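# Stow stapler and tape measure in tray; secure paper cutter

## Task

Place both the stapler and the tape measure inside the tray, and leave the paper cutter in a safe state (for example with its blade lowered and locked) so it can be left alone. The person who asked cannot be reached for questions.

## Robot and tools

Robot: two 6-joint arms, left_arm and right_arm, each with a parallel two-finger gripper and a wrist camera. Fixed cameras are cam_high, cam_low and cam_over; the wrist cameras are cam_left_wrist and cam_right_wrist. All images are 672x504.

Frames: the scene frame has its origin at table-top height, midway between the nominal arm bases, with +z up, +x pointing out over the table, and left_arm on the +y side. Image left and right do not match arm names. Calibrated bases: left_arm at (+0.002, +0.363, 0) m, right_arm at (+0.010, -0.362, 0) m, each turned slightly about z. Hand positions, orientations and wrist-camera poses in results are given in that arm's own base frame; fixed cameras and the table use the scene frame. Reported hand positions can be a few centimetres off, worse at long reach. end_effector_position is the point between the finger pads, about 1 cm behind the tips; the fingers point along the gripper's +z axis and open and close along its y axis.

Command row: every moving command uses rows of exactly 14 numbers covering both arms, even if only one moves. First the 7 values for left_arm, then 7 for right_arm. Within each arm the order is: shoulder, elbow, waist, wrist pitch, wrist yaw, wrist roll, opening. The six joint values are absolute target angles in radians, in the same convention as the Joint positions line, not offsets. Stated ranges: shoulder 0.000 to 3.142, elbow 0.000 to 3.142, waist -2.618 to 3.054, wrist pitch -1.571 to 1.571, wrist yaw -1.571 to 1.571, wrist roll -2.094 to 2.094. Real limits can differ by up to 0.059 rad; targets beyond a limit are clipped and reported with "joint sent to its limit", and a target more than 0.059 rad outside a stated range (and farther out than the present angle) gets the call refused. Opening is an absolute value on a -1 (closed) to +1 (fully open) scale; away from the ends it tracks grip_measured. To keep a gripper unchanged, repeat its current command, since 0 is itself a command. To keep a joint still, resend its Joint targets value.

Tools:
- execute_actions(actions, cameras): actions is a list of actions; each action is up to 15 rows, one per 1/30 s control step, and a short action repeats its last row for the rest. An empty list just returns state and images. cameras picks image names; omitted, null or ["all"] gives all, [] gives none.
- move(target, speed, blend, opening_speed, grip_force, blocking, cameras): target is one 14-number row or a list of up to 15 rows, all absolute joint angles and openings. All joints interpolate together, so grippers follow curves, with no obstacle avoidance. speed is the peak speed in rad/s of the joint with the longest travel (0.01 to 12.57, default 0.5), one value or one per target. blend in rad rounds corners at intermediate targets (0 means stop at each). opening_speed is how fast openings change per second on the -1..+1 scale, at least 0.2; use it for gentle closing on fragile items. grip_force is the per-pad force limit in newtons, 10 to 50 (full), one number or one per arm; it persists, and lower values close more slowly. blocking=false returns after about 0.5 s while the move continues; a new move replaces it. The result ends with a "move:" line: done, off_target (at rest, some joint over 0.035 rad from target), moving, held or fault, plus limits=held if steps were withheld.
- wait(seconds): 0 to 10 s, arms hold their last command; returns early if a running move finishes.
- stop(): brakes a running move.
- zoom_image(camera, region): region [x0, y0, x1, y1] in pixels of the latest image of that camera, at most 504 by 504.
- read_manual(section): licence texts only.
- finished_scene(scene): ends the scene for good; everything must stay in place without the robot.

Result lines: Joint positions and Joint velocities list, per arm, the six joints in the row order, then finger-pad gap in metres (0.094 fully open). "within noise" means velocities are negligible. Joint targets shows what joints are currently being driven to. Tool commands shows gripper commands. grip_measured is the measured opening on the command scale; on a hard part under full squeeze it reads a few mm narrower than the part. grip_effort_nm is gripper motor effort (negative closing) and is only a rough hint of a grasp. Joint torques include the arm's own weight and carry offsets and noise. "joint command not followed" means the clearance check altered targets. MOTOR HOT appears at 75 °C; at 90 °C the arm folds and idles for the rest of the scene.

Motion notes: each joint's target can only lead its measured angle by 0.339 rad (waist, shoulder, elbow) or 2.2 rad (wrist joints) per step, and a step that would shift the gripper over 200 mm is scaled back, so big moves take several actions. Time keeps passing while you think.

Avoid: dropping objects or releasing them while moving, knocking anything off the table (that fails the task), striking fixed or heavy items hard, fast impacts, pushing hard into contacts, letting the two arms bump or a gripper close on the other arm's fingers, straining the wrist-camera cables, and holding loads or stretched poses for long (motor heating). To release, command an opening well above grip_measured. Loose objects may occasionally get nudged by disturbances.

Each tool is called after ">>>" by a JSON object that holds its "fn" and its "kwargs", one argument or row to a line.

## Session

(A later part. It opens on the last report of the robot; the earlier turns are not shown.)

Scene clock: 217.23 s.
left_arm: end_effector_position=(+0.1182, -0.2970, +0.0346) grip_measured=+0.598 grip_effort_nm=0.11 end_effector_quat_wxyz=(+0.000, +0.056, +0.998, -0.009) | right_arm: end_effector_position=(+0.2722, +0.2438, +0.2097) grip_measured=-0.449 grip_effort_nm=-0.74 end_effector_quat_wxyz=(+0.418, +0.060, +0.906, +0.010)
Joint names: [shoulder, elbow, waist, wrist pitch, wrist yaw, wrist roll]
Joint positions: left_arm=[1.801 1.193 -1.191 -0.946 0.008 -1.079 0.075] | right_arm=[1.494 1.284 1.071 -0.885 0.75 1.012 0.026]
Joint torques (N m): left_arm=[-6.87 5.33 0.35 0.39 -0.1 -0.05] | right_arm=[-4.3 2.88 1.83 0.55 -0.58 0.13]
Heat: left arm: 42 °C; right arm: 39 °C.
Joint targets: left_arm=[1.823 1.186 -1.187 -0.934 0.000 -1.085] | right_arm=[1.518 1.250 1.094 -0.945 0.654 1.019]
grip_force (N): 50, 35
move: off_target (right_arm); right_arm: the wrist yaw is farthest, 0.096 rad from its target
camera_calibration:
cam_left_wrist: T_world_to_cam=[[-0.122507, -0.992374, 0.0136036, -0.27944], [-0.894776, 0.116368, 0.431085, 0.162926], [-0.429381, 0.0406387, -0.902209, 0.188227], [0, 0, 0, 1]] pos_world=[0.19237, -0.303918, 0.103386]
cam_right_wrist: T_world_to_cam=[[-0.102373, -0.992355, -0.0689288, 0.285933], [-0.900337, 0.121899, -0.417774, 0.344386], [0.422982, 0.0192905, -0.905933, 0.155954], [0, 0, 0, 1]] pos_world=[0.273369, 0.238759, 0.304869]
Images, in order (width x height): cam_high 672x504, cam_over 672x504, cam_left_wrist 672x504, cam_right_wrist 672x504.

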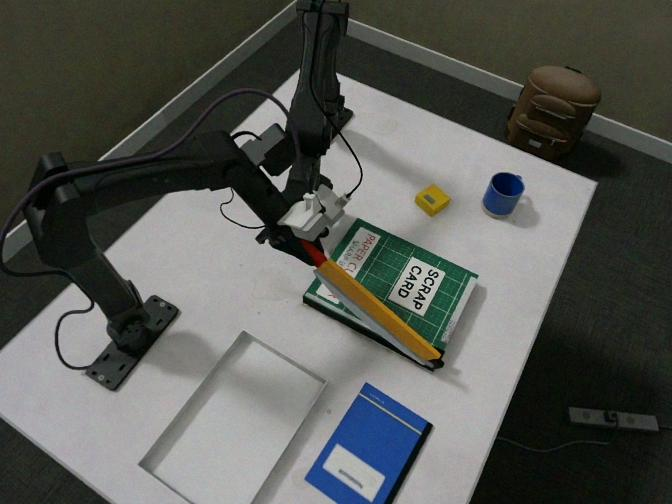

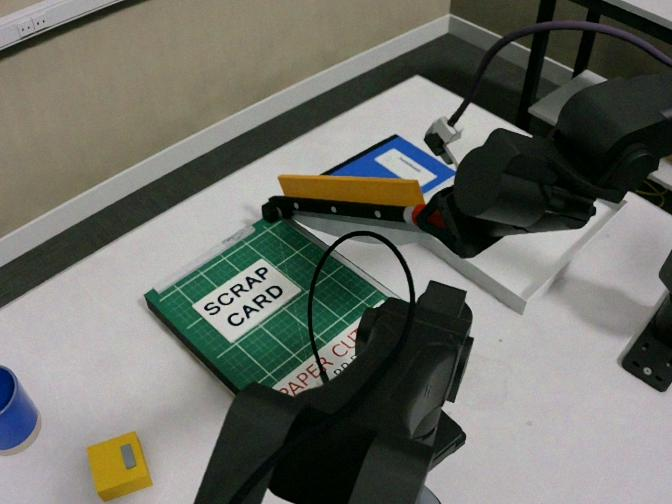

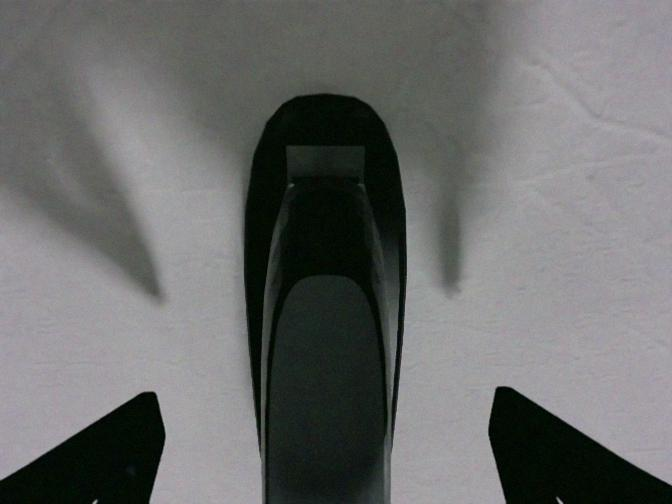

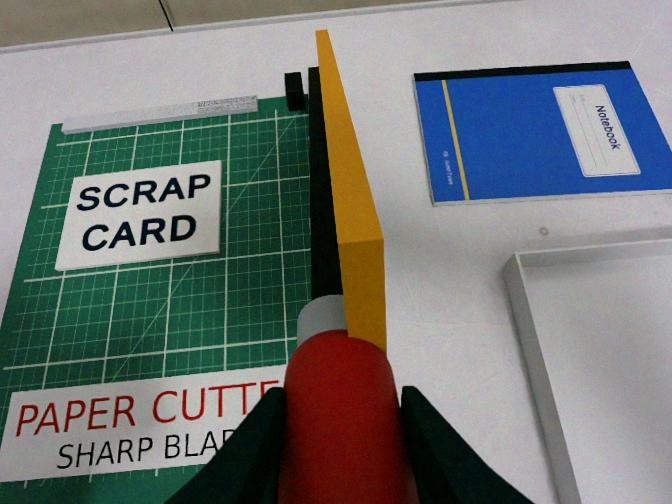

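>>> {"fn": "move", "kwargs": {
  "target": [
    [1.755,1.445,-1.187,-1.26,0,-1.085,0.6,1.545,1.113,1.111,-0.856,0.569,1.075,-0.65],
    [1.919,1.812,-0.2266,-1.464,0,0,1,1.596,1.008,1.105,-0.734,0.506,1.089,-0.65]
  ],
  "speed": [0.3,0.5],
  "blend": [0.0,0],
  "cameras": ["cam_left_wrist","cam_right_wrist","cam_high","cam_over"]
}}

Scene clock: 223.30 s.
left_arm: end_effector_position=(+0.1190, -0.2990, +0.0460) grip_measured=+0.598 grip_effort_nm=0.12 end_effector_quat_wxyz=(-0.001, +0.056, +0.998, -0.006) | right_arm: end_effector_position=(+0.2635, +0.2434, +0.1937) grip_measured=-0.449 grip_effort_nm=-0.75 end_effector_quat_wxyz=(+0.403, +0.050, +0.914, +0.005)
Joint names: [shoulder, elbow, waist, wrist pitch, wrist yaw, wrist roll]
Joint positions: left_arm=[1.801 1.241 -1.191 -1.002 0.008 -1.079 0.075] | right_arm=[1.492 1.241 1.085 -0.88 0.73 1.024 0.026]
Joint torques (N m): left_arm=[-8.83 5.76 -0.02 0.28 -0.01 0.02] | right_arm=[-5.75 5.42 -0.03 1.09 0.25 0.04]
Heat: left arm: 42 °C; right arm: 39 °C.
Joint targets: left_arm=[1.801 1.238 -1.191 -1.003 0.008 -1.079] | right_arm=[1.494 1.242 1.084 -0.883 0.723 1.024]
Tool commands: left_gripper/opening=+0.6 right_gripper/opening=-0.65
grip_force (N): 50, 35
move: held (left_arm, right_arm; a check stopped the path); path passed 0 of 2 targets; target 2's new numbers were not sent; limits=held; left_arm: the wrist roll is farthest, 1.079 rad from its target; right_arm: the elbow is farthest, 0.233 rad from its target
joint command not followed: on one or more control steps a check withheld the commanded joint targets of the left arm, and it was not sent them on those steps.
cause: the commanded joint targets, or the way to them, would bring a part of the robot too close to another arm (this arm's wrist (the part past the wrist pitch) and the right arm's wrist (the part past the wrist pitch), along the way the arms are being sent, or toward where that arm still pushes).
joint command not followed: on one or more control steps a check withheld the commanded joint targets of the right arm, and it was not sent them on those steps.
cause: the commanded joint targets, or the way to them, would bring a part of the robot too close to another arm (this arm's wrist (the part past the wrist pitch) and the left arm's wrist (the part past the wrist pitch), along the way the arms are being sent, or toward where that arm still pushes).
camera_calibration:
cam_left_wrist: T_world_to_cam=[[-0.122472, -0.99245, 0.00654939, -0.281097], [-0.893476, 0.113126, 0.43463, 0.157675], [-0.43209, 0.0473781, -0.900585, 0.201181], [0, 0, 0, 1]] pos_world=[0.19338, -0.306344, 0.114491]
cam_right_wrist: T_world_to_cam=[[-0.08949, -0.994689, -0.0508476, 0.277163], [-0.915536, 0.102255, -0.389023, 0.333223], [0.392156, 0.0117391, -0.919824, 0.15781], [0, 0, 0, 1]] pos_world=[0.267995, 0.239764, 0.288882]
Images, in order (width x height): cam_high 672x504, cam_over 672x504, cam_left_wrist 672x504, cam_right_wrist 672x504.

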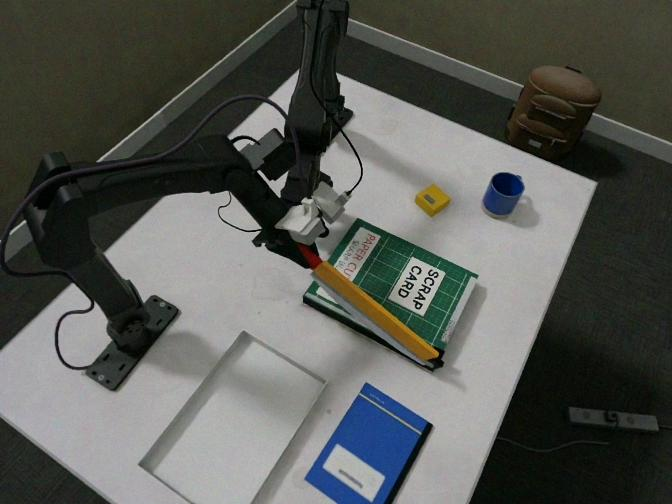

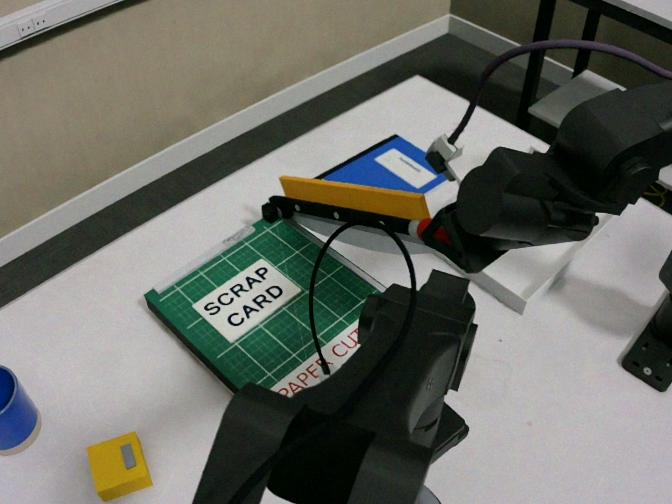

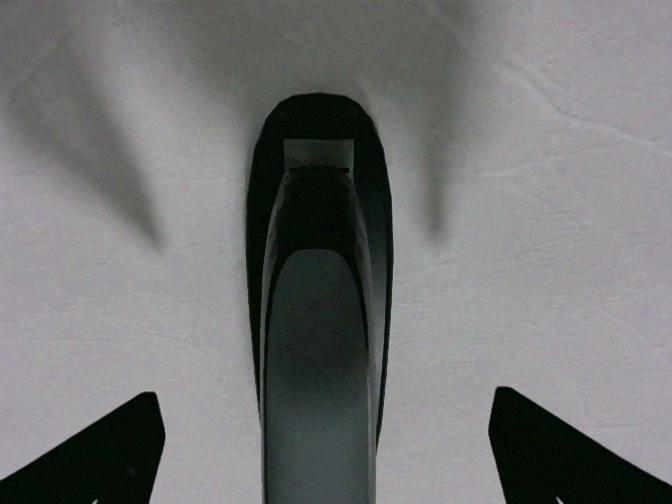

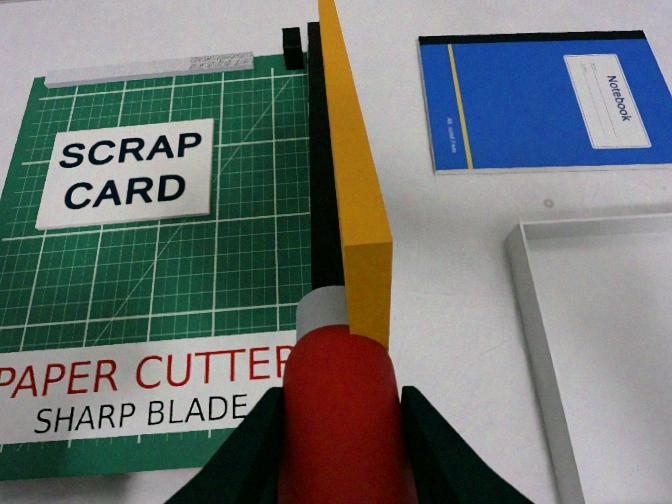

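>>> {"fn": "move", "kwargs": {
  "target": [
    [1.778,1.367,-1.189,-1.163,0,-1.082,0.6,1.494,1.242,1.084,-0.883,0.723,1.024,-0.65],
    [1.919,1.812,-0.2266,-1.464,0,0,0.6,1.494,1.242,1.084,-0.883,0.723,1.024,-0.65]
  ],
  "speed": [0.3,0.6],
  "blend": [0.03,0],
  "cameras": ["cam_left_wrist","cam_high"]
}}

Scene clock: 229.63 s.
left_arm: end_effector_position=(+0.3478, -0.0772, +0.1515) grip_measured=+0.598 grip_effort_nm=0.11 end_effector_quat_wxyz=(+0.005, +0.105, +0.994, -0.001) | right_arm: end_effector_position=(+0.2635, +0.2434, +0.1937) grip_measured=-0.449 grip_effort_nm=-0.74 end_effector_quat_wxyz=(+0.403, +0.050, +0.914, +0.005)
Joint names: [shoulder, elbow, waist, wrist pitch, wrist yaw, wrist roll]
Joint positions: left_arm=[1.893 1.784 -0.221 -1.451 0 -0.01 0.075] | right_arm=[1.492 1.241 1.085 -0.88 0.73 1.024 0.026]
Joint torques (N m): left_arm=[-7.73 8.69 -0.57 0.15 -0.02 0.11] | right_arm=[-5.71 5.42 -0.09 1.08 0.25 0.04]
Heat: left arm: 42 °C; right arm: 39 °C.
Joint targets: left_arm=[1.919 1.812 -0.227 -1.464 0.000 0.000] | right_arm=[1.494 1.242 1.084 -0.883 0.723 1.024]
grip_force (N): 50, 35
move: done
camera_calibration:
cam_left_wrist: T_world_to_cam=[[-0.220128, -0.975459, -0.00491424, 0.00329693], [-0.884438, 0.197458, 0.422824, 0.296285], [-0.411477, 0.0974218, -0.906199, 0.382034], [0, 0, 0, 1]] pos_world=[0.41997, -0.0925062, 0.220939]
Images, in order (width x height): cam_high 672x504, cam_left_wrist 672x504.

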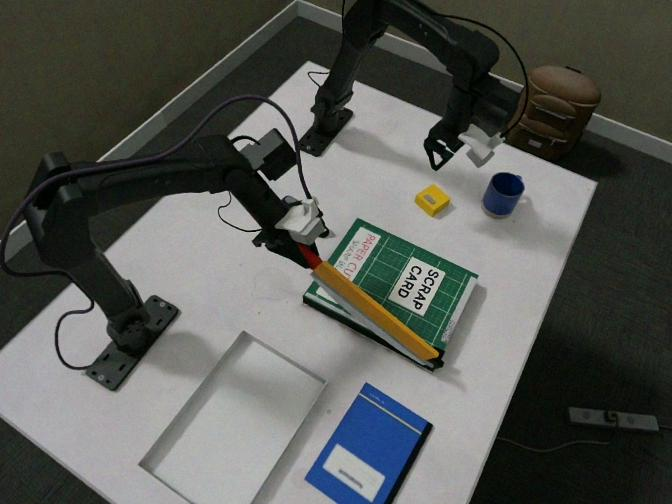

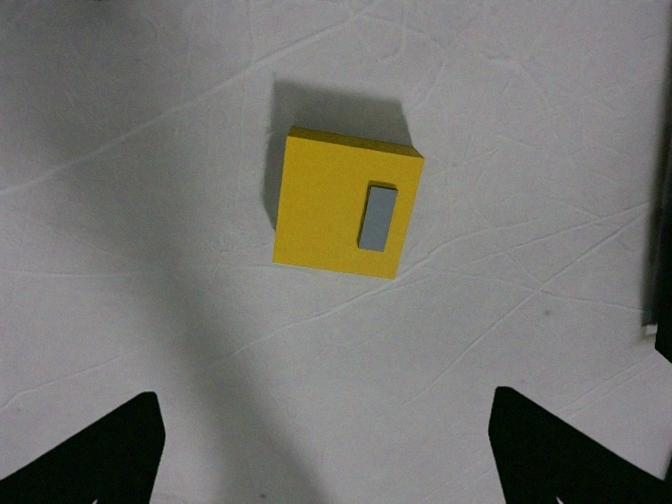

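>>> {"fn": "move", "kwargs": {
  "target": [
    [1.969,1.482,-0.235,-1.084,0,0.112,1,1.545,1.113,1.111,-0.856,0.569,1.075,-0.65],
    [1.969,1.482,-0.235,-1.084,0,0.112,1,1.596,1.008,1.105,-0.734,0.506,1.089,-0.65]
  ],
  "speed": [0.3,0.15],
  "blend": [0.03,0],
  "cameras": ["cam_left_wrist","cam_right_wrist","cam_high","cam_over"]
}}

Scene clock: 239.63 s.
left_arm: end_effector_position=(+0.3578, -0.0823, +0.0598) grip_measured=+0.998 grip_effort_nm=0.12 end_effector_quat_wxyz=(+0.008, +0.165, +0.986, -0.001) | right_arm: end_effector_position=(+0.2302, +0.2456, +0.0954) grip_measured=-0.449 grip_effort_nm=-0.75 end_effector_quat_wxyz=(+0.305, +0.016, +0.952, -0.008)
Joint names: [shoulder, elbow, waist, wrist pitch, wrist yaw, wrist roll]
Joint positions: left_arm=[1.947 1.491 -0.229 -1.099 0 0.102 0.094] | right_arm=[1.566 1.032 1.102 -0.75 0.557 1.052 0.026]
Joint torques (N m): left_arm=[-8.49 5.33 -0.62 0.43 -0.01 0.11] | right_arm=[-4.04 3.17 0.23 1.04 -0.21 0.49]
Heat: left arm: 43 °C; right arm: 39 °C.
Joint targets: left_arm=[1.969 1.482 -0.235 -1.084 0.000 0.112] | right_arm=[1.596 1.008 1.105 -0.734 0.506 1.089]
grip_force (N): 50, 35
move: off_target (right_arm); right_arm: the wrist yaw is farthest, 0.051 rad from its target
camera_calibration:
cam_left_wrist: T_world_to_cam=[[-0.33543, -0.942041, -0.00673032, 0.0441536], [-0.856726, 0.302065, 0.418063, 0.343945], [-0.3918, 0.145997, -0.908393, 0.300691], [0, 0, 0, 1]] pos_world=[0.427288, -0.106199, 0.129652]
cam_right_wrist: T_world_to_cam=[[-0.0370195, -0.999303, 0.00475468, 0.255152], [-0.981233, 0.0354482, -0.189537, 0.276678], [0.189237, -0.011682, -0.981862, 0.138711], [0, 0, 0, 1]] pos_world=[0.254682, 0.246787, 0.187423]
Images, in order (width x height): cam_high 672x504, cam_over 672x504, cam_left_wrist 672x504, cam_right_wrist 672x504.

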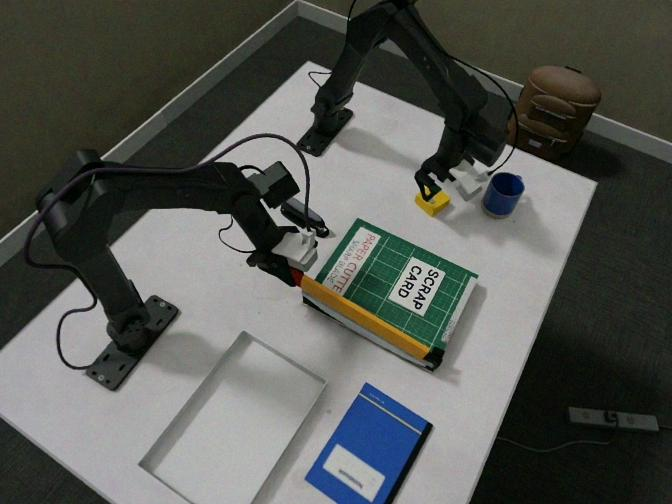

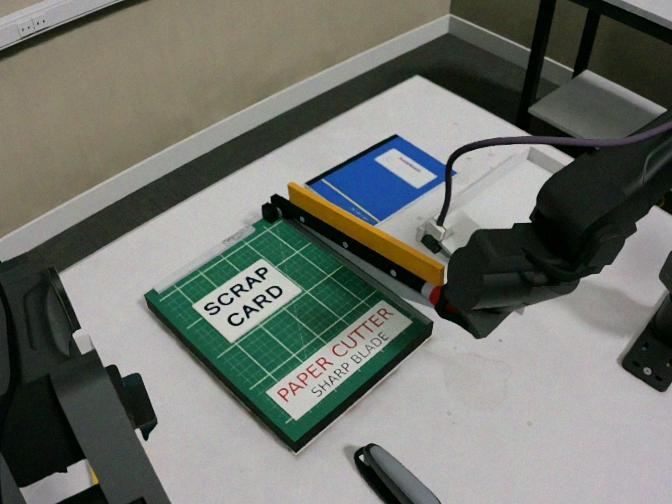

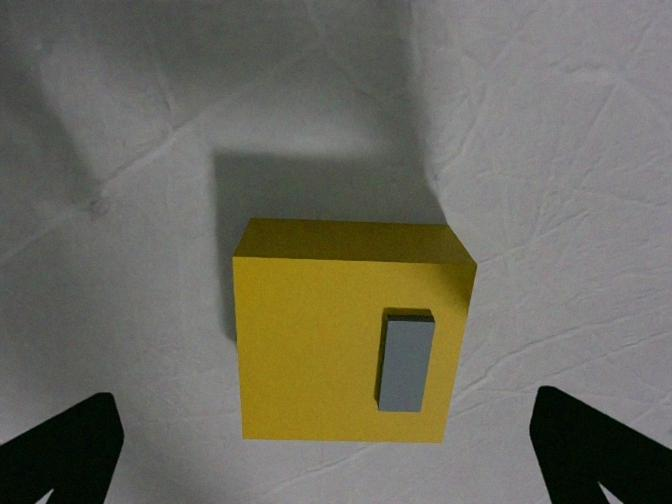

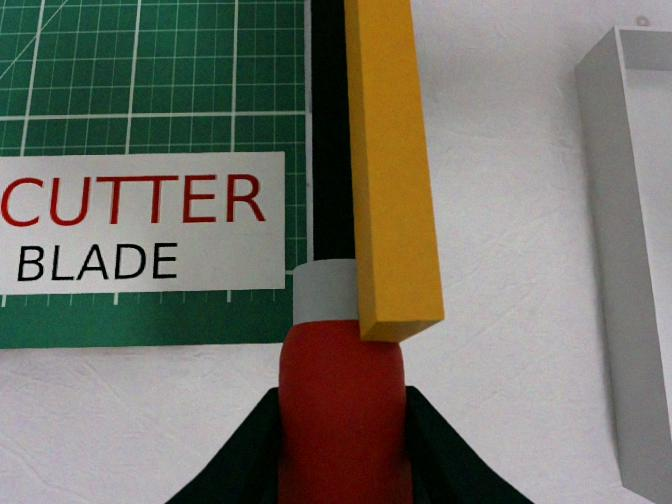

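>>> {"fn": "move", "kwargs": {
  "target": [
    [2.001,1.378,-0.243,-0.948,0,0.112,1,1.655,0.935,1.096,-0.616,0.473,1.087,-0.65],
    [2.001,1.378,-0.243,-0.948,0,0.112,0.08,1.655,0.935,1.096,-0.616,0.473,1.087,-0.65]
  ],
  "speed": 0.15,
  "opening_speed": 0.6,
  "cameras": ["cam_left_wrist","cam_right_wrist","cam_high","cam_over"]
}}

Scene clock: 251.20 s.
left_arm: end_effector_position=(+0.3558, -0.0849, +0.0244) grip_measured=+0.273 grip_effort_nm=-1.03 end_effector_quat_wxyz=(+0.009, +0.169, +0.986, -0.001) | right_arm: end_effector_position=(+0.2264, +0.2461, +0.0589) grip_measured=-0.449 grip_effort_nm=-0.74 end_effector_quat_wxyz=(+0.288, +0.012, +0.958, -0.012)
Joint names: [shoulder, elbow, waist, wrist pitch, wrist yaw, wrist roll]
Joint positions: left_arm=[1.977 1.388 -0.237 -0.963 0 0.103 0.06] | right_arm=[1.626 0.957 1.1 -0.641 0.529 1.054 0.026]
Joint torques (N m): left_arm=[-8.46 5.09 -0.61 0.41 -0.01 0.1] | right_arm=[-4.37 3.07 -0.34 1.09 -0.26 0.43]
Heat: left arm: 42 °C; right arm: 39 °C.
Joint targets: left_arm=[2.001 1.378 -0.243 -0.948 0.000 0.112] | right_arm=[1.655 0.935 1.096 -0.616 0.473 1.087]
grip_force (N): 50, 35
move: off_target (right_arm); right_arm: the wrist yaw is farthest, 0.056 rad from its target
camera_calibration:
cam_left_wrist: T_world_to_cam=[[-0.343292, -0.939203, -0.00700956, 0.0439447], [-0.855099, 0.309446, 0.415992, 0.357825], [-0.388532, 0.148801, -0.909341, 0.267228], [0, 0, 0, 1]] pos_world=[0.424888, -0.109218, 0.0944574]
cam_right_wrist: T_world_to_cam=[[-0.0332116, -0.999328, 0.0155315, 0.254213], [-0.987534, 0.0304194, -0.154436, 0.266643], [0.15386, -0.0204669, -0.987881, 0.114208], [0, 0, 0, 1]] pos_world=[0.25419, 0.248269, 0.150055]
Images, in order (width x height): cam_high 672x504, cam_over 672x504, cam_left_wrist 672x504, cam_right_wrist 672x504.

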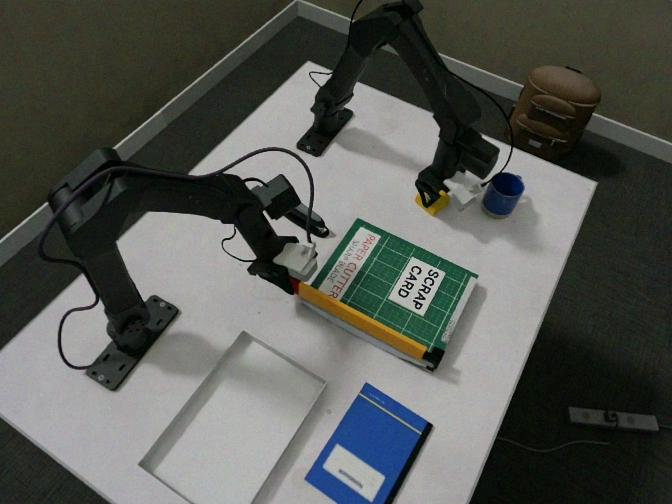

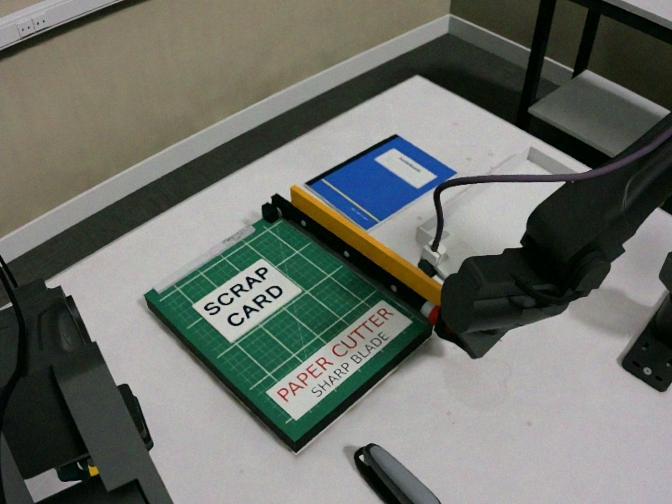

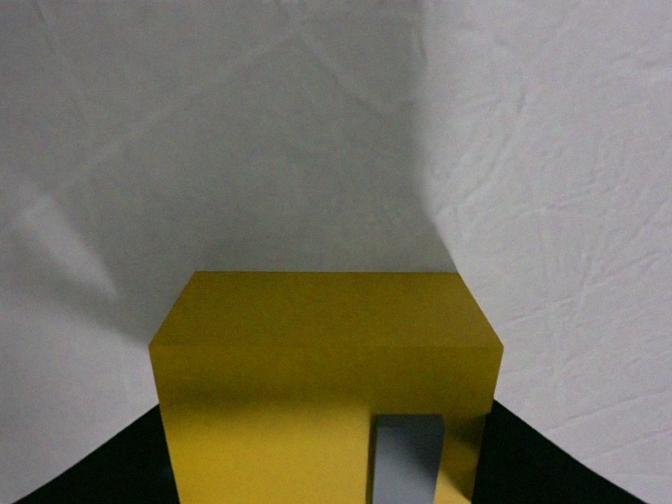

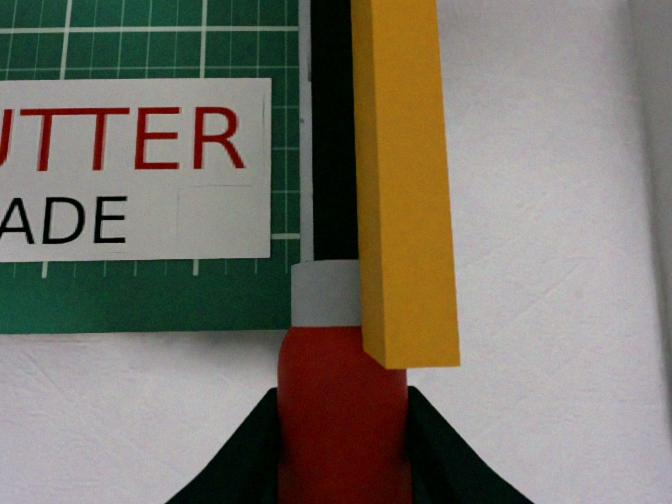

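>>> {"fn": "move", "kwargs": {
  "target": [1.928,1.626,-0.243,-1.270,0,0.112,0.08,1.706,0.893,1.085,-0.528,0.455,1.080,-0.65],
  "speed": 0.2,
  "cameras": ["cam_left_wrist","cam_right_wrist","cam_high","cam_over"]
}}

Scene clock: 255.73 s.
left_arm: end_effector_position=(+0.3476, -0.0829, +0.0757) grip_measured=+0.273 grip_effort_nm=-1.03 end_effector_quat_wxyz=(-0.033, +0.169, +0.985, +0.002) | right_arm: end_effector_position=(+0.2276, +0.2450, +0.0564) grip_measured=-0.449 grip_effort_nm=-0.74 end_effector_quat_wxyz=(+0.292, +0.014, +0.956, -0.013)
Joint names: [shoulder, elbow, waist, wrist pitch, wrist yaw, wrist roll]
Joint positions: left_arm=[1.977 1.595 -0.237 -1.255 0 0.103 0.06] | right_arm=[1.628 0.943 1.099 -0.621 0.537 1.054 0.026]
Joint torques (N m): left_arm=[-14.89 8.88 -0.57 -0.02 -0.02 0.11] | right_arm=[-0.88 0.99 -1.1 1.81 -0.51 0.34]
Heat: left arm: 42 °C; right arm: 38 °C.
Joint targets: left_arm=[1.928 1.626 -0.243 -1.270 0.000 0.112] | right_arm=[1.706 0.893 1.085 -0.528 0.455 1.080]
grip_force (N): 50, 35
move: off_target (left_arm, right_arm); left_arm: the shoulder is farthest, 0.049 rad from its target; right_arm: the wrist pitch is farthest, 0.093 rad from its target
camera_calibration:
cam_left_wrist: T_world_to_cam=[[-0.343496, -0.939151, 0.00254283, 0.0426805], [-0.818112, 0.300553, 0.490266, 0.309744], [-0.461198, 0.166324, -0.871569, 0.334141], [0, 0, 0, 1]] pos_world=[0.422171, -0.108587, 0.139261]
cam_right_wrist: T_world_to_cam=[[-0.0366292, -0.999219, 0.0147896, 0.253912], [-0.985937, 0.0337197, -0.163677, 0.266894], [0.163051, -0.020577, -0.986403, 0.109328], [0, 0, 0, 1]] pos_world=[0.254615, 0.246964, 0.147771]
Images, in order (width x height): cam_high 672x504, cam_over 672x504, cam_left_wrist 672x504, cam_right_wrist 672x504.

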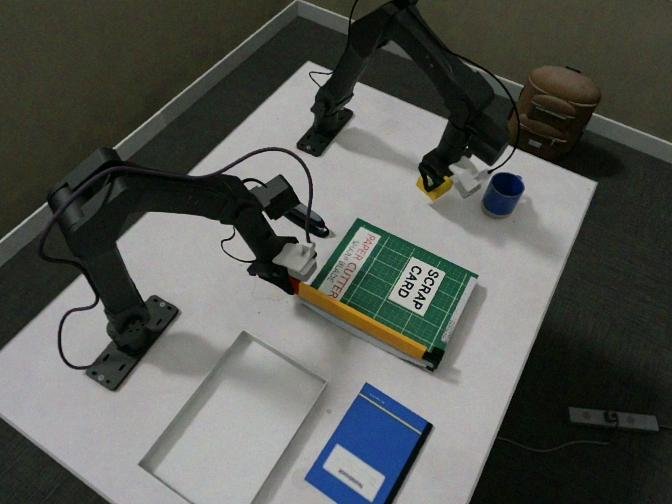

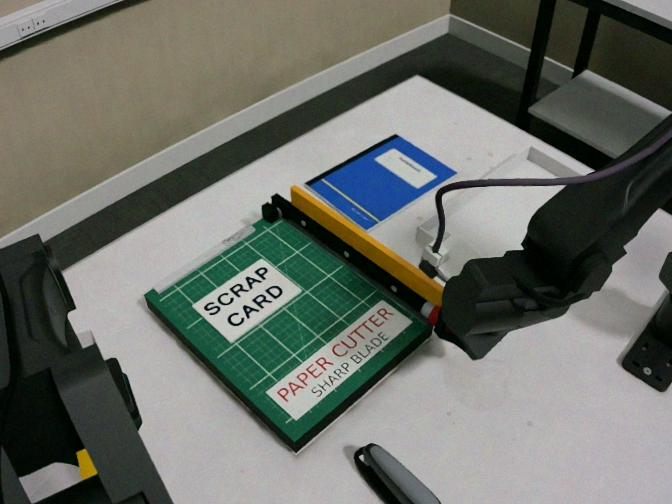

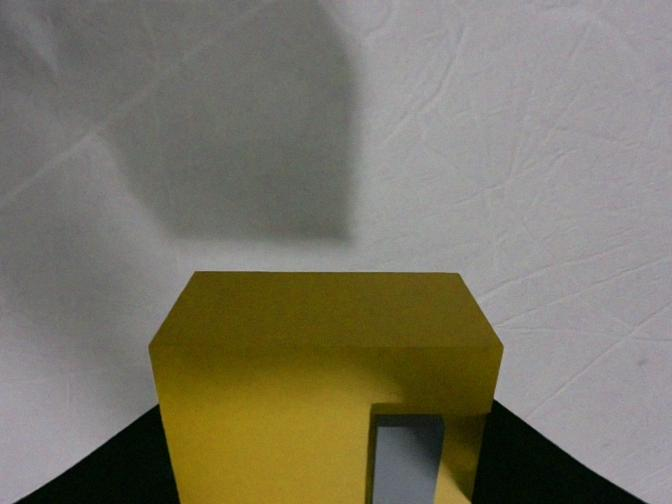

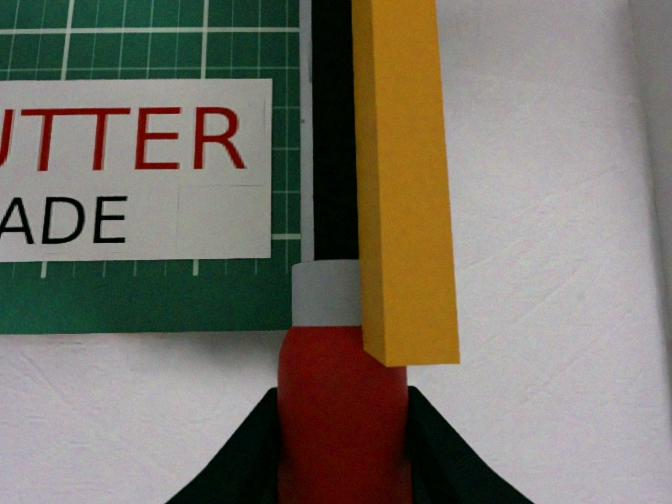

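>>> {"fn": "zoom_image", "kwargs": {
  "camera": "cam_over",
  "region": [240, 170, 480, 370]
}}

>>> {"fn": "zoom_image", "kwargs": {
  "camera": "cam_high",
  "region": [260, 200, 480, 390]
}}

Scaled by 2.100 from the camera's 672x504 image, which has a finer 960x720 frame.

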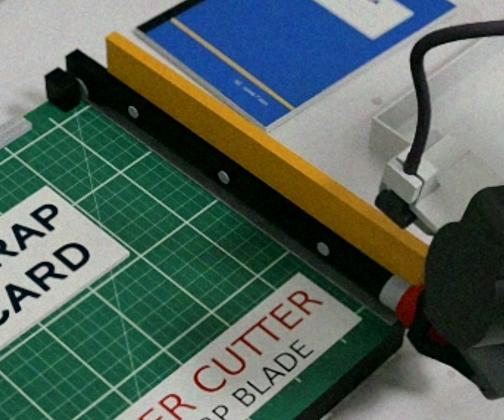

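Scaled by 2.291 from the camera's 672x504 image, which has a finer 960x720 frame.

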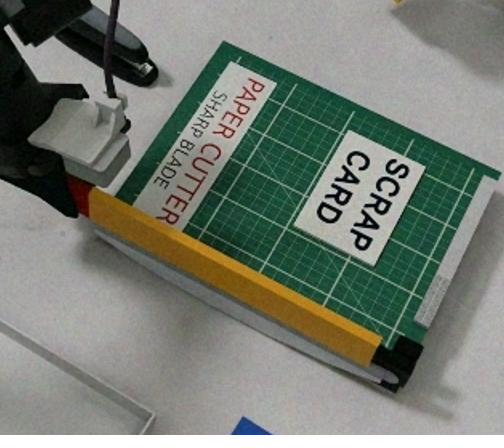

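>>> {"fn": "move", "kwargs": {
  "target": [
    [1.928,1.626,-0.243,-1.270,0,0.112,0.08,1.628,0.943,1.099,-0.621,0.537,1.054,-0.65],
    [1.928,1.626,-0.243,-1.270,0,0.112,0.08,1.628,0.943,1.099,-0.621,0.537,1.054,0.2],
    [1.928,1.626,-0.243,-1.270,0,0.112,0.08,1.499,1.218,1.287,-1.144,0.541,1.294,0.2]
  ],
  "speed": 0.3,
  "opening_speed": 0.8,
  "cameras": ["cam_left_wrist","cam_right_wrist","cam_high","cam_over"]
}}

Scene clock: 274.17 s.
left_arm: end_effector_position=(+0.3475, -0.0829, +0.0757) grip_measured=+0.273 grip_effort_nm=-1.03 end_effector_quat_wxyz=(-0.033, +0.169, +0.985, +0.002) | right_arm: end_effector_position=(+0.1683, +0.2488, +0.1390) grip_measured=+0.198 grip_effort_nm=0.14 end_effector_quat_wxyz=(+0.269, +0.015, +0.963, -0.014)
Joint names: [shoulder, elbow, waist, wrist pitch, wrist yaw, wrist roll]
Joint positions: left_arm=[1.977 1.595 -0.237 -1.255 0 0.103 0.06] | right_arm=[1.516 1.199 1.281 -1.122 0.53 1.277 0.056]
Joint torques (N m): left_arm=[-14.83 8.85 -0.61 -0.02 0 0.11] | right_arm=[-6.99 6.43 0.46 0.36 0.35 0.23]
Heat: left arm: 42 °C; right arm: 38 °C.
Joint targets: left_arm=[1.928 1.626 -0.243 -1.270 0.000 0.112] | right_arm=[1.499 1.218 1.287 -1.144 0.541 1.294]
grip_force (N): 50, 35
move: off_target (left_arm); left_arm: the shoulder is farthest, 0.049 rad from its target
camera_calibration:
cam_left_wrist: T_world_to_cam=[[-0.34347, -0.93916, 0.0025376, 0.0426694], [-0.81797, 0.300474, 0.490551, 0.309637], [-0.461468, 0.166414, -0.871409, 0.334242], [0, 0, 0, 1]] pos_world=[0.422172, -0.108587, 0.139261]
cam_right_wrist: T_world_to_cam=[[-0.040052, -0.999035, 0.0180016, 0.254388], [-0.992609, 0.0377159, -0.115351, 0.215173], [0.114561, -0.0224886, -0.993162, 0.210186], [0, 0, 0, 1]] pos_world=[0.199692, 0.250754, 0.228989]
Images, in order (width x height): cam_high 672x504, cam_over 672x504, cam_left_wrist 672x504, cam_right_wrist 672x504.

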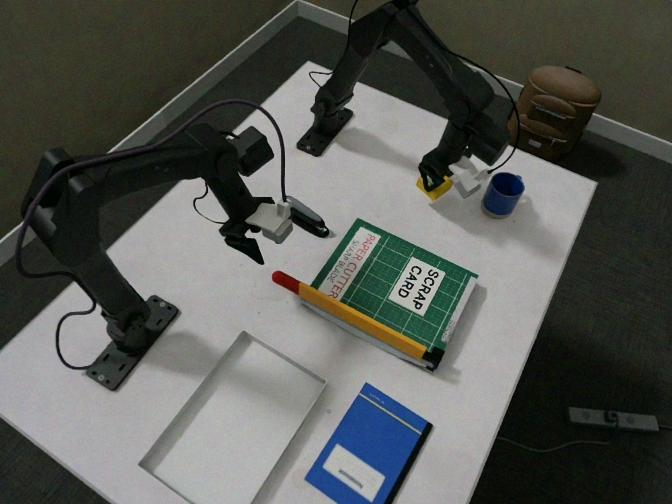

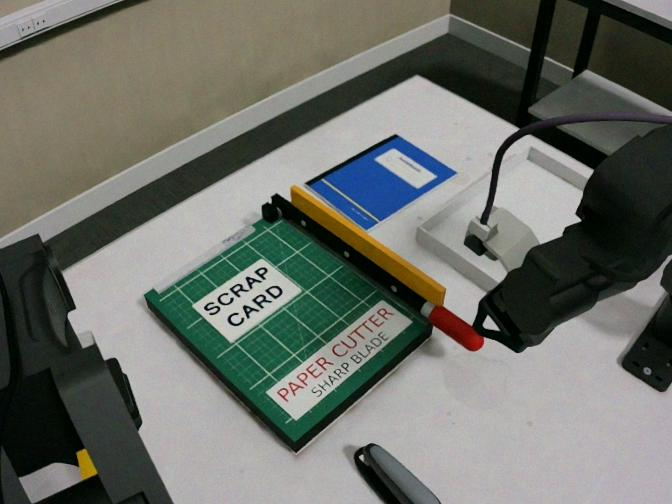

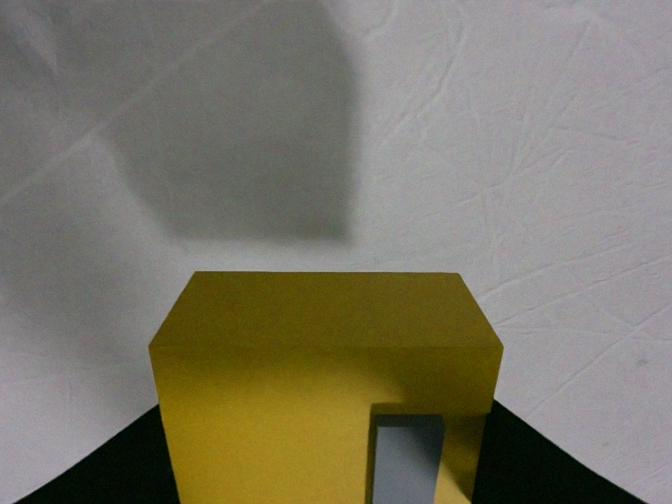

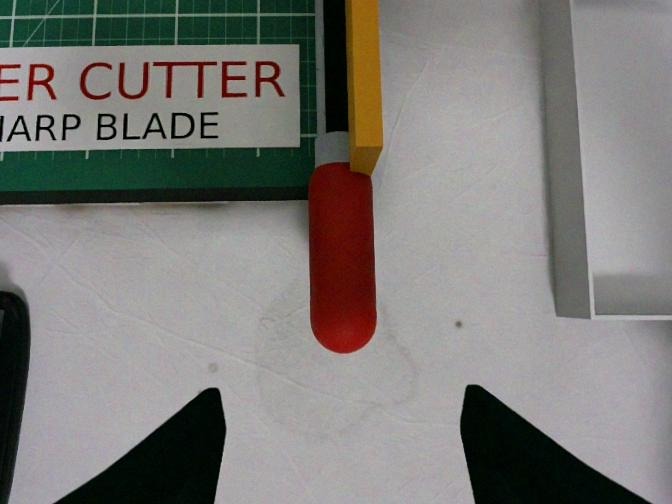

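>>> {"fn": "move", "kwargs": {
  "target": [1.928,1.626,-0.243,-1.270,0,0.112,0.08,1.9945,1.802,1.2547,-1.1075,0,1.3765,0.7],
  "speed": 0.5,
  "cameras": ["cam_right_wrist","cam_high","cam_low"]
}}

Scene clock: 277.93 s.
left_arm: end_effector_position=(+0.3475, -0.0829, +0.0757) grip_measured=+0.273 grip_effort_nm=-1.03 end_effector_quat_wxyz=(-0.033, +0.169, +0.985, +0.002) | right_arm: end_effector_position=(+0.1333, +0.4210, +0.1311) grip_measured=+0.698 grip_effort_nm=0.14 end_effector_quat_wxyz=(+0.035, +0.050, +0.990, +0.128)
Joint names: [shoulder, elbow, waist, wrist pitch, wrist yaw, wrist roll]
Joint positions: left_arm=[1.977 1.595 -0.237 -1.255 0 0.103 0.06] | right_arm=[1.974 1.78 1.263 -1.109 0.003 1.364 0.08]
Joint torques (N m): left_arm=[-14.83 8.84 -0.58 -0.01 -0.01 0.11] | right_arm=[-8.28 6.87 -0.72 0.87 -0.01 0.17]
Heat: left arm: 42 °C; right arm: 38 °C.
Joint targets: left_arm=[1.928 1.626 -0.243 -1.270 0.000 0.112] | right_arm=[1.994 1.802 1.255 -1.107 0.000 1.377]
grip_force (N): 50, 35
move: off_target (left_arm); left_arm: the shoulder is farthest, 0.049 rad from its target
camera_calibration:
cam_right_wrist: T_world_to_cam=[[-0.0929057, -0.961909, -0.257097, 0.452624], [-0.936737, -0.00307851, 0.350021, 0.121719], [-0.33748, 0.273351, -0.90077, 0.13375], [0, 0, 0, 1]] pos_world=[0.201208, 0.399198, 0.194242]
Images, in order (width x height): cam_high 672x504, cam_low 672x504, cam_right_wrist 672x504.

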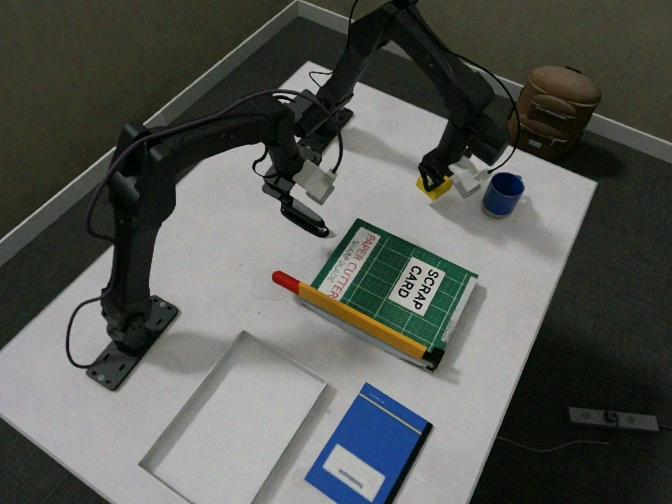

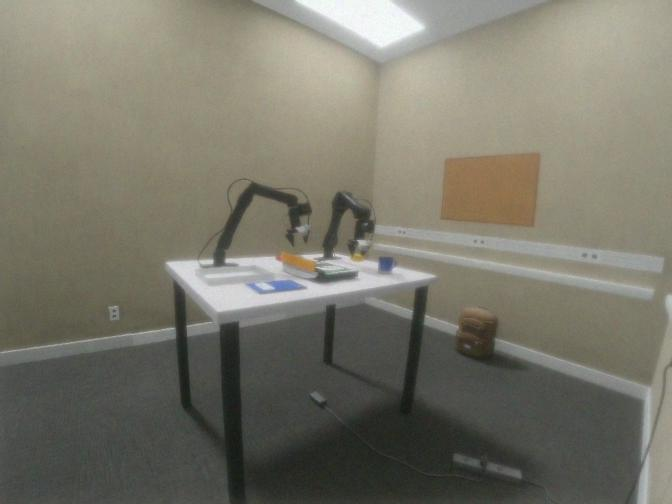

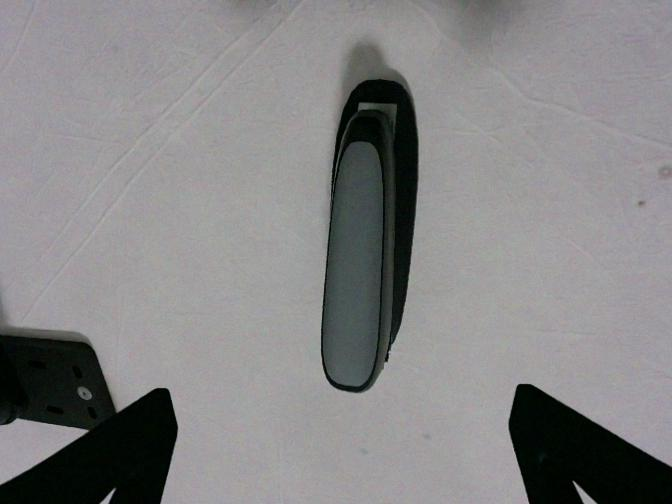

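>>> {"fn": "move", "kwargs": {
  "target": [
    [1.928,1.626,-0.243,-1.270,0,0.112,0.08,2.406,2.344,1.251,-1.509,0,1.39,0.7],
    [1.928,1.626,-0.243,-1.270,0,0.112,0.08,2.385,2.1265,1.251,-1.3125,0,1.39,0.7]
  ],
  "speed": [0.5,0.3],
  "blend": [0.04,0],
  "cameras": ["cam_right_wrist","cam_over"]
}}

Scene clock: 287.63 s.
left_arm: end_effector_position=(+0.3475, -0.0829, +0.0757) grip_measured=+0.273 grip_effort_nm=-1.03 end_effector_quat_wxyz=(-0.033, +0.169, +0.985, +0.002) | right_arm: end_effector_position=(+0.1421, +0.4425, +0.0513) grip_measured=+0.698 grip_effort_nm=0.14 end_effector_quat_wxyz=(+0.002, +0.059, +0.998, +0.004)
Joint names: [shoulder, elbow, waist, wrist pitch, wrist yaw, wrist roll]
Joint positions: left_arm=[1.977 1.595 -0.237 -1.255 0 0.103 0.06] | right_arm=[2.377 2.139 1.259 -1.324 0.003 1.376 0.08]
Joint torques (N m): left_arm=[-14.9 8.85 -0.59 -0.02 -0.02 0.09] | right_arm=[-11.51 3.77 -0.68 0.43 -0.02 0.2]
Heat: left arm: 42 °C; right arm: 40 °C.
Joint targets: left_arm=[1.928 1.626 -0.243 -1.270 0.000 0.112] | right_arm=[2.385 2.127 1.251 -1.312 0.000 1.390]
grip_force (N): 50, 35
move: off_target (left_arm); left_arm: the shoulder is farthest, 0.049 rad from its target
camera_calibration:
cam_right_wrist: T_world_to_cam=[[-0.119631, -0.992791, -0.00732937, 0.458277], [-0.904947, 0.106003, 0.412109, 0.102016], [-0.408361, 0.0559336, -0.911105, 0.1659], [0, 0, 0, 1]] pos_world=[0.21489, 0.43488, 0.112469]
Images, in order (width x height): cam_over 672x504, cam_right_wrist 672x504.

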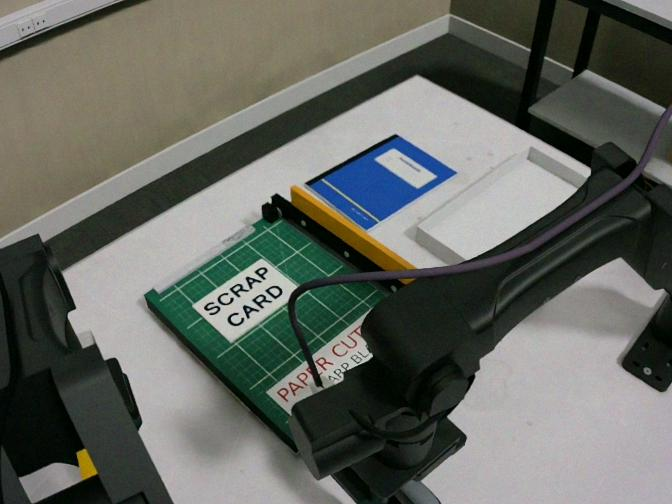

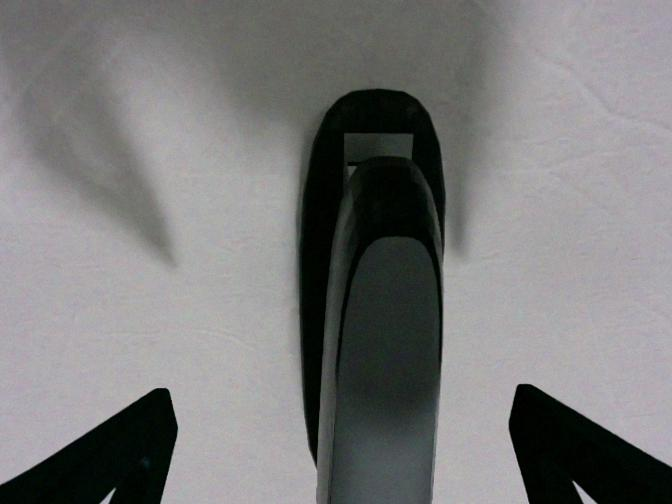

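>>> {"fn": "move", "kwargs": {
  "target": [
    [1.928,1.626,-0.243,-1.270,0,0.112,0.08,2.353,1.979,1.248,-1.197,0,1.39,0.7],
    [1.928,1.626,-0.243,-1.270,0,0.112,0.08,2.353,1.979,1.248,-1.197,0,1.39,-0.55]
  ],
  "speed": 0.25,
  "opening_speed": 0.8,
  "grip_force": 50,
  "cameras": ["cam_right_wrist"]
}}

Scene clock: 295.47 s.
left_arm: end_effector_position=(+0.3475, -0.0829, +0.0757) grip_measured=+0.273 grip_effort_nm=-1.03 end_effector_quat_wxyz=(-0.033, +0.169, +0.985, +0.002) | right_arm: end_effector_position=(+0.1413, +0.4349, +0.0177) grip_measured=-0.207 grip_effort_nm=-1.01 end_effector_quat_wxyz=(-0.001, +0.062, +0.998, -0.004)
Joint names: [shoulder, elbow, waist, wrist pitch, wrist yaw, wrist roll]
Joint positions: left_arm=[1.977 1.595 -0.237 -1.255 0 0.103 0.06] | right_arm=[2.372 1.996 1.255 -1.203 0.001 1.378 0.037]
Joint torques (N m): left_arm=[-14.86 8.85 -0.61 -0.02 -0.01 0.11] | right_arm=[-13.42 3.44 -0.58 0.33 0.01 0.18]
Heat: left arm: 42 °C; right arm: 43 °C.
Joint targets: left_arm=[1.928 1.626 -0.243 -1.270 0.000 0.112] | right_arm=[2.353 1.979 1.248 -1.197 0.000 1.390]
move: off_target (left_arm); left_arm: the shoulder is farthest, 0.049 rad from its target
camera_calibration:
cam_right_wrist: T_world_to_cam=[[-0.125641, -0.99204, 0.00836778, 0.450621], [-0.901417, 0.117678, 0.416652, 0.110346], [-0.41432, 0.0448057, -0.909028, 0.140926], [0, 0, 0, 1]] pos_world=[0.214473, 0.427734, 0.0783588]
Images, in order (width x height): cam_right_wrist 672x504.

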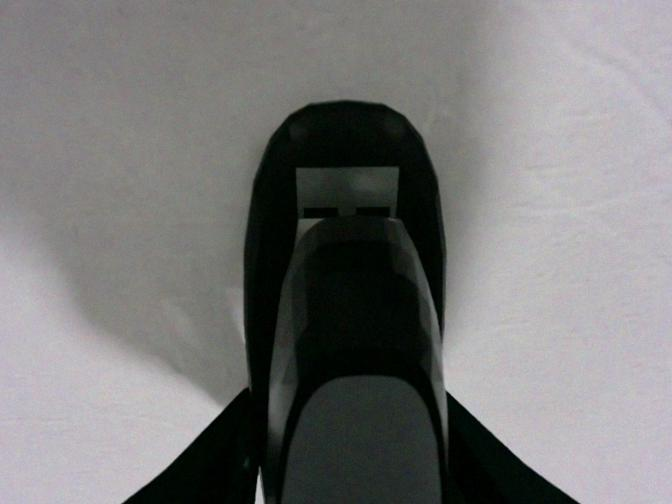

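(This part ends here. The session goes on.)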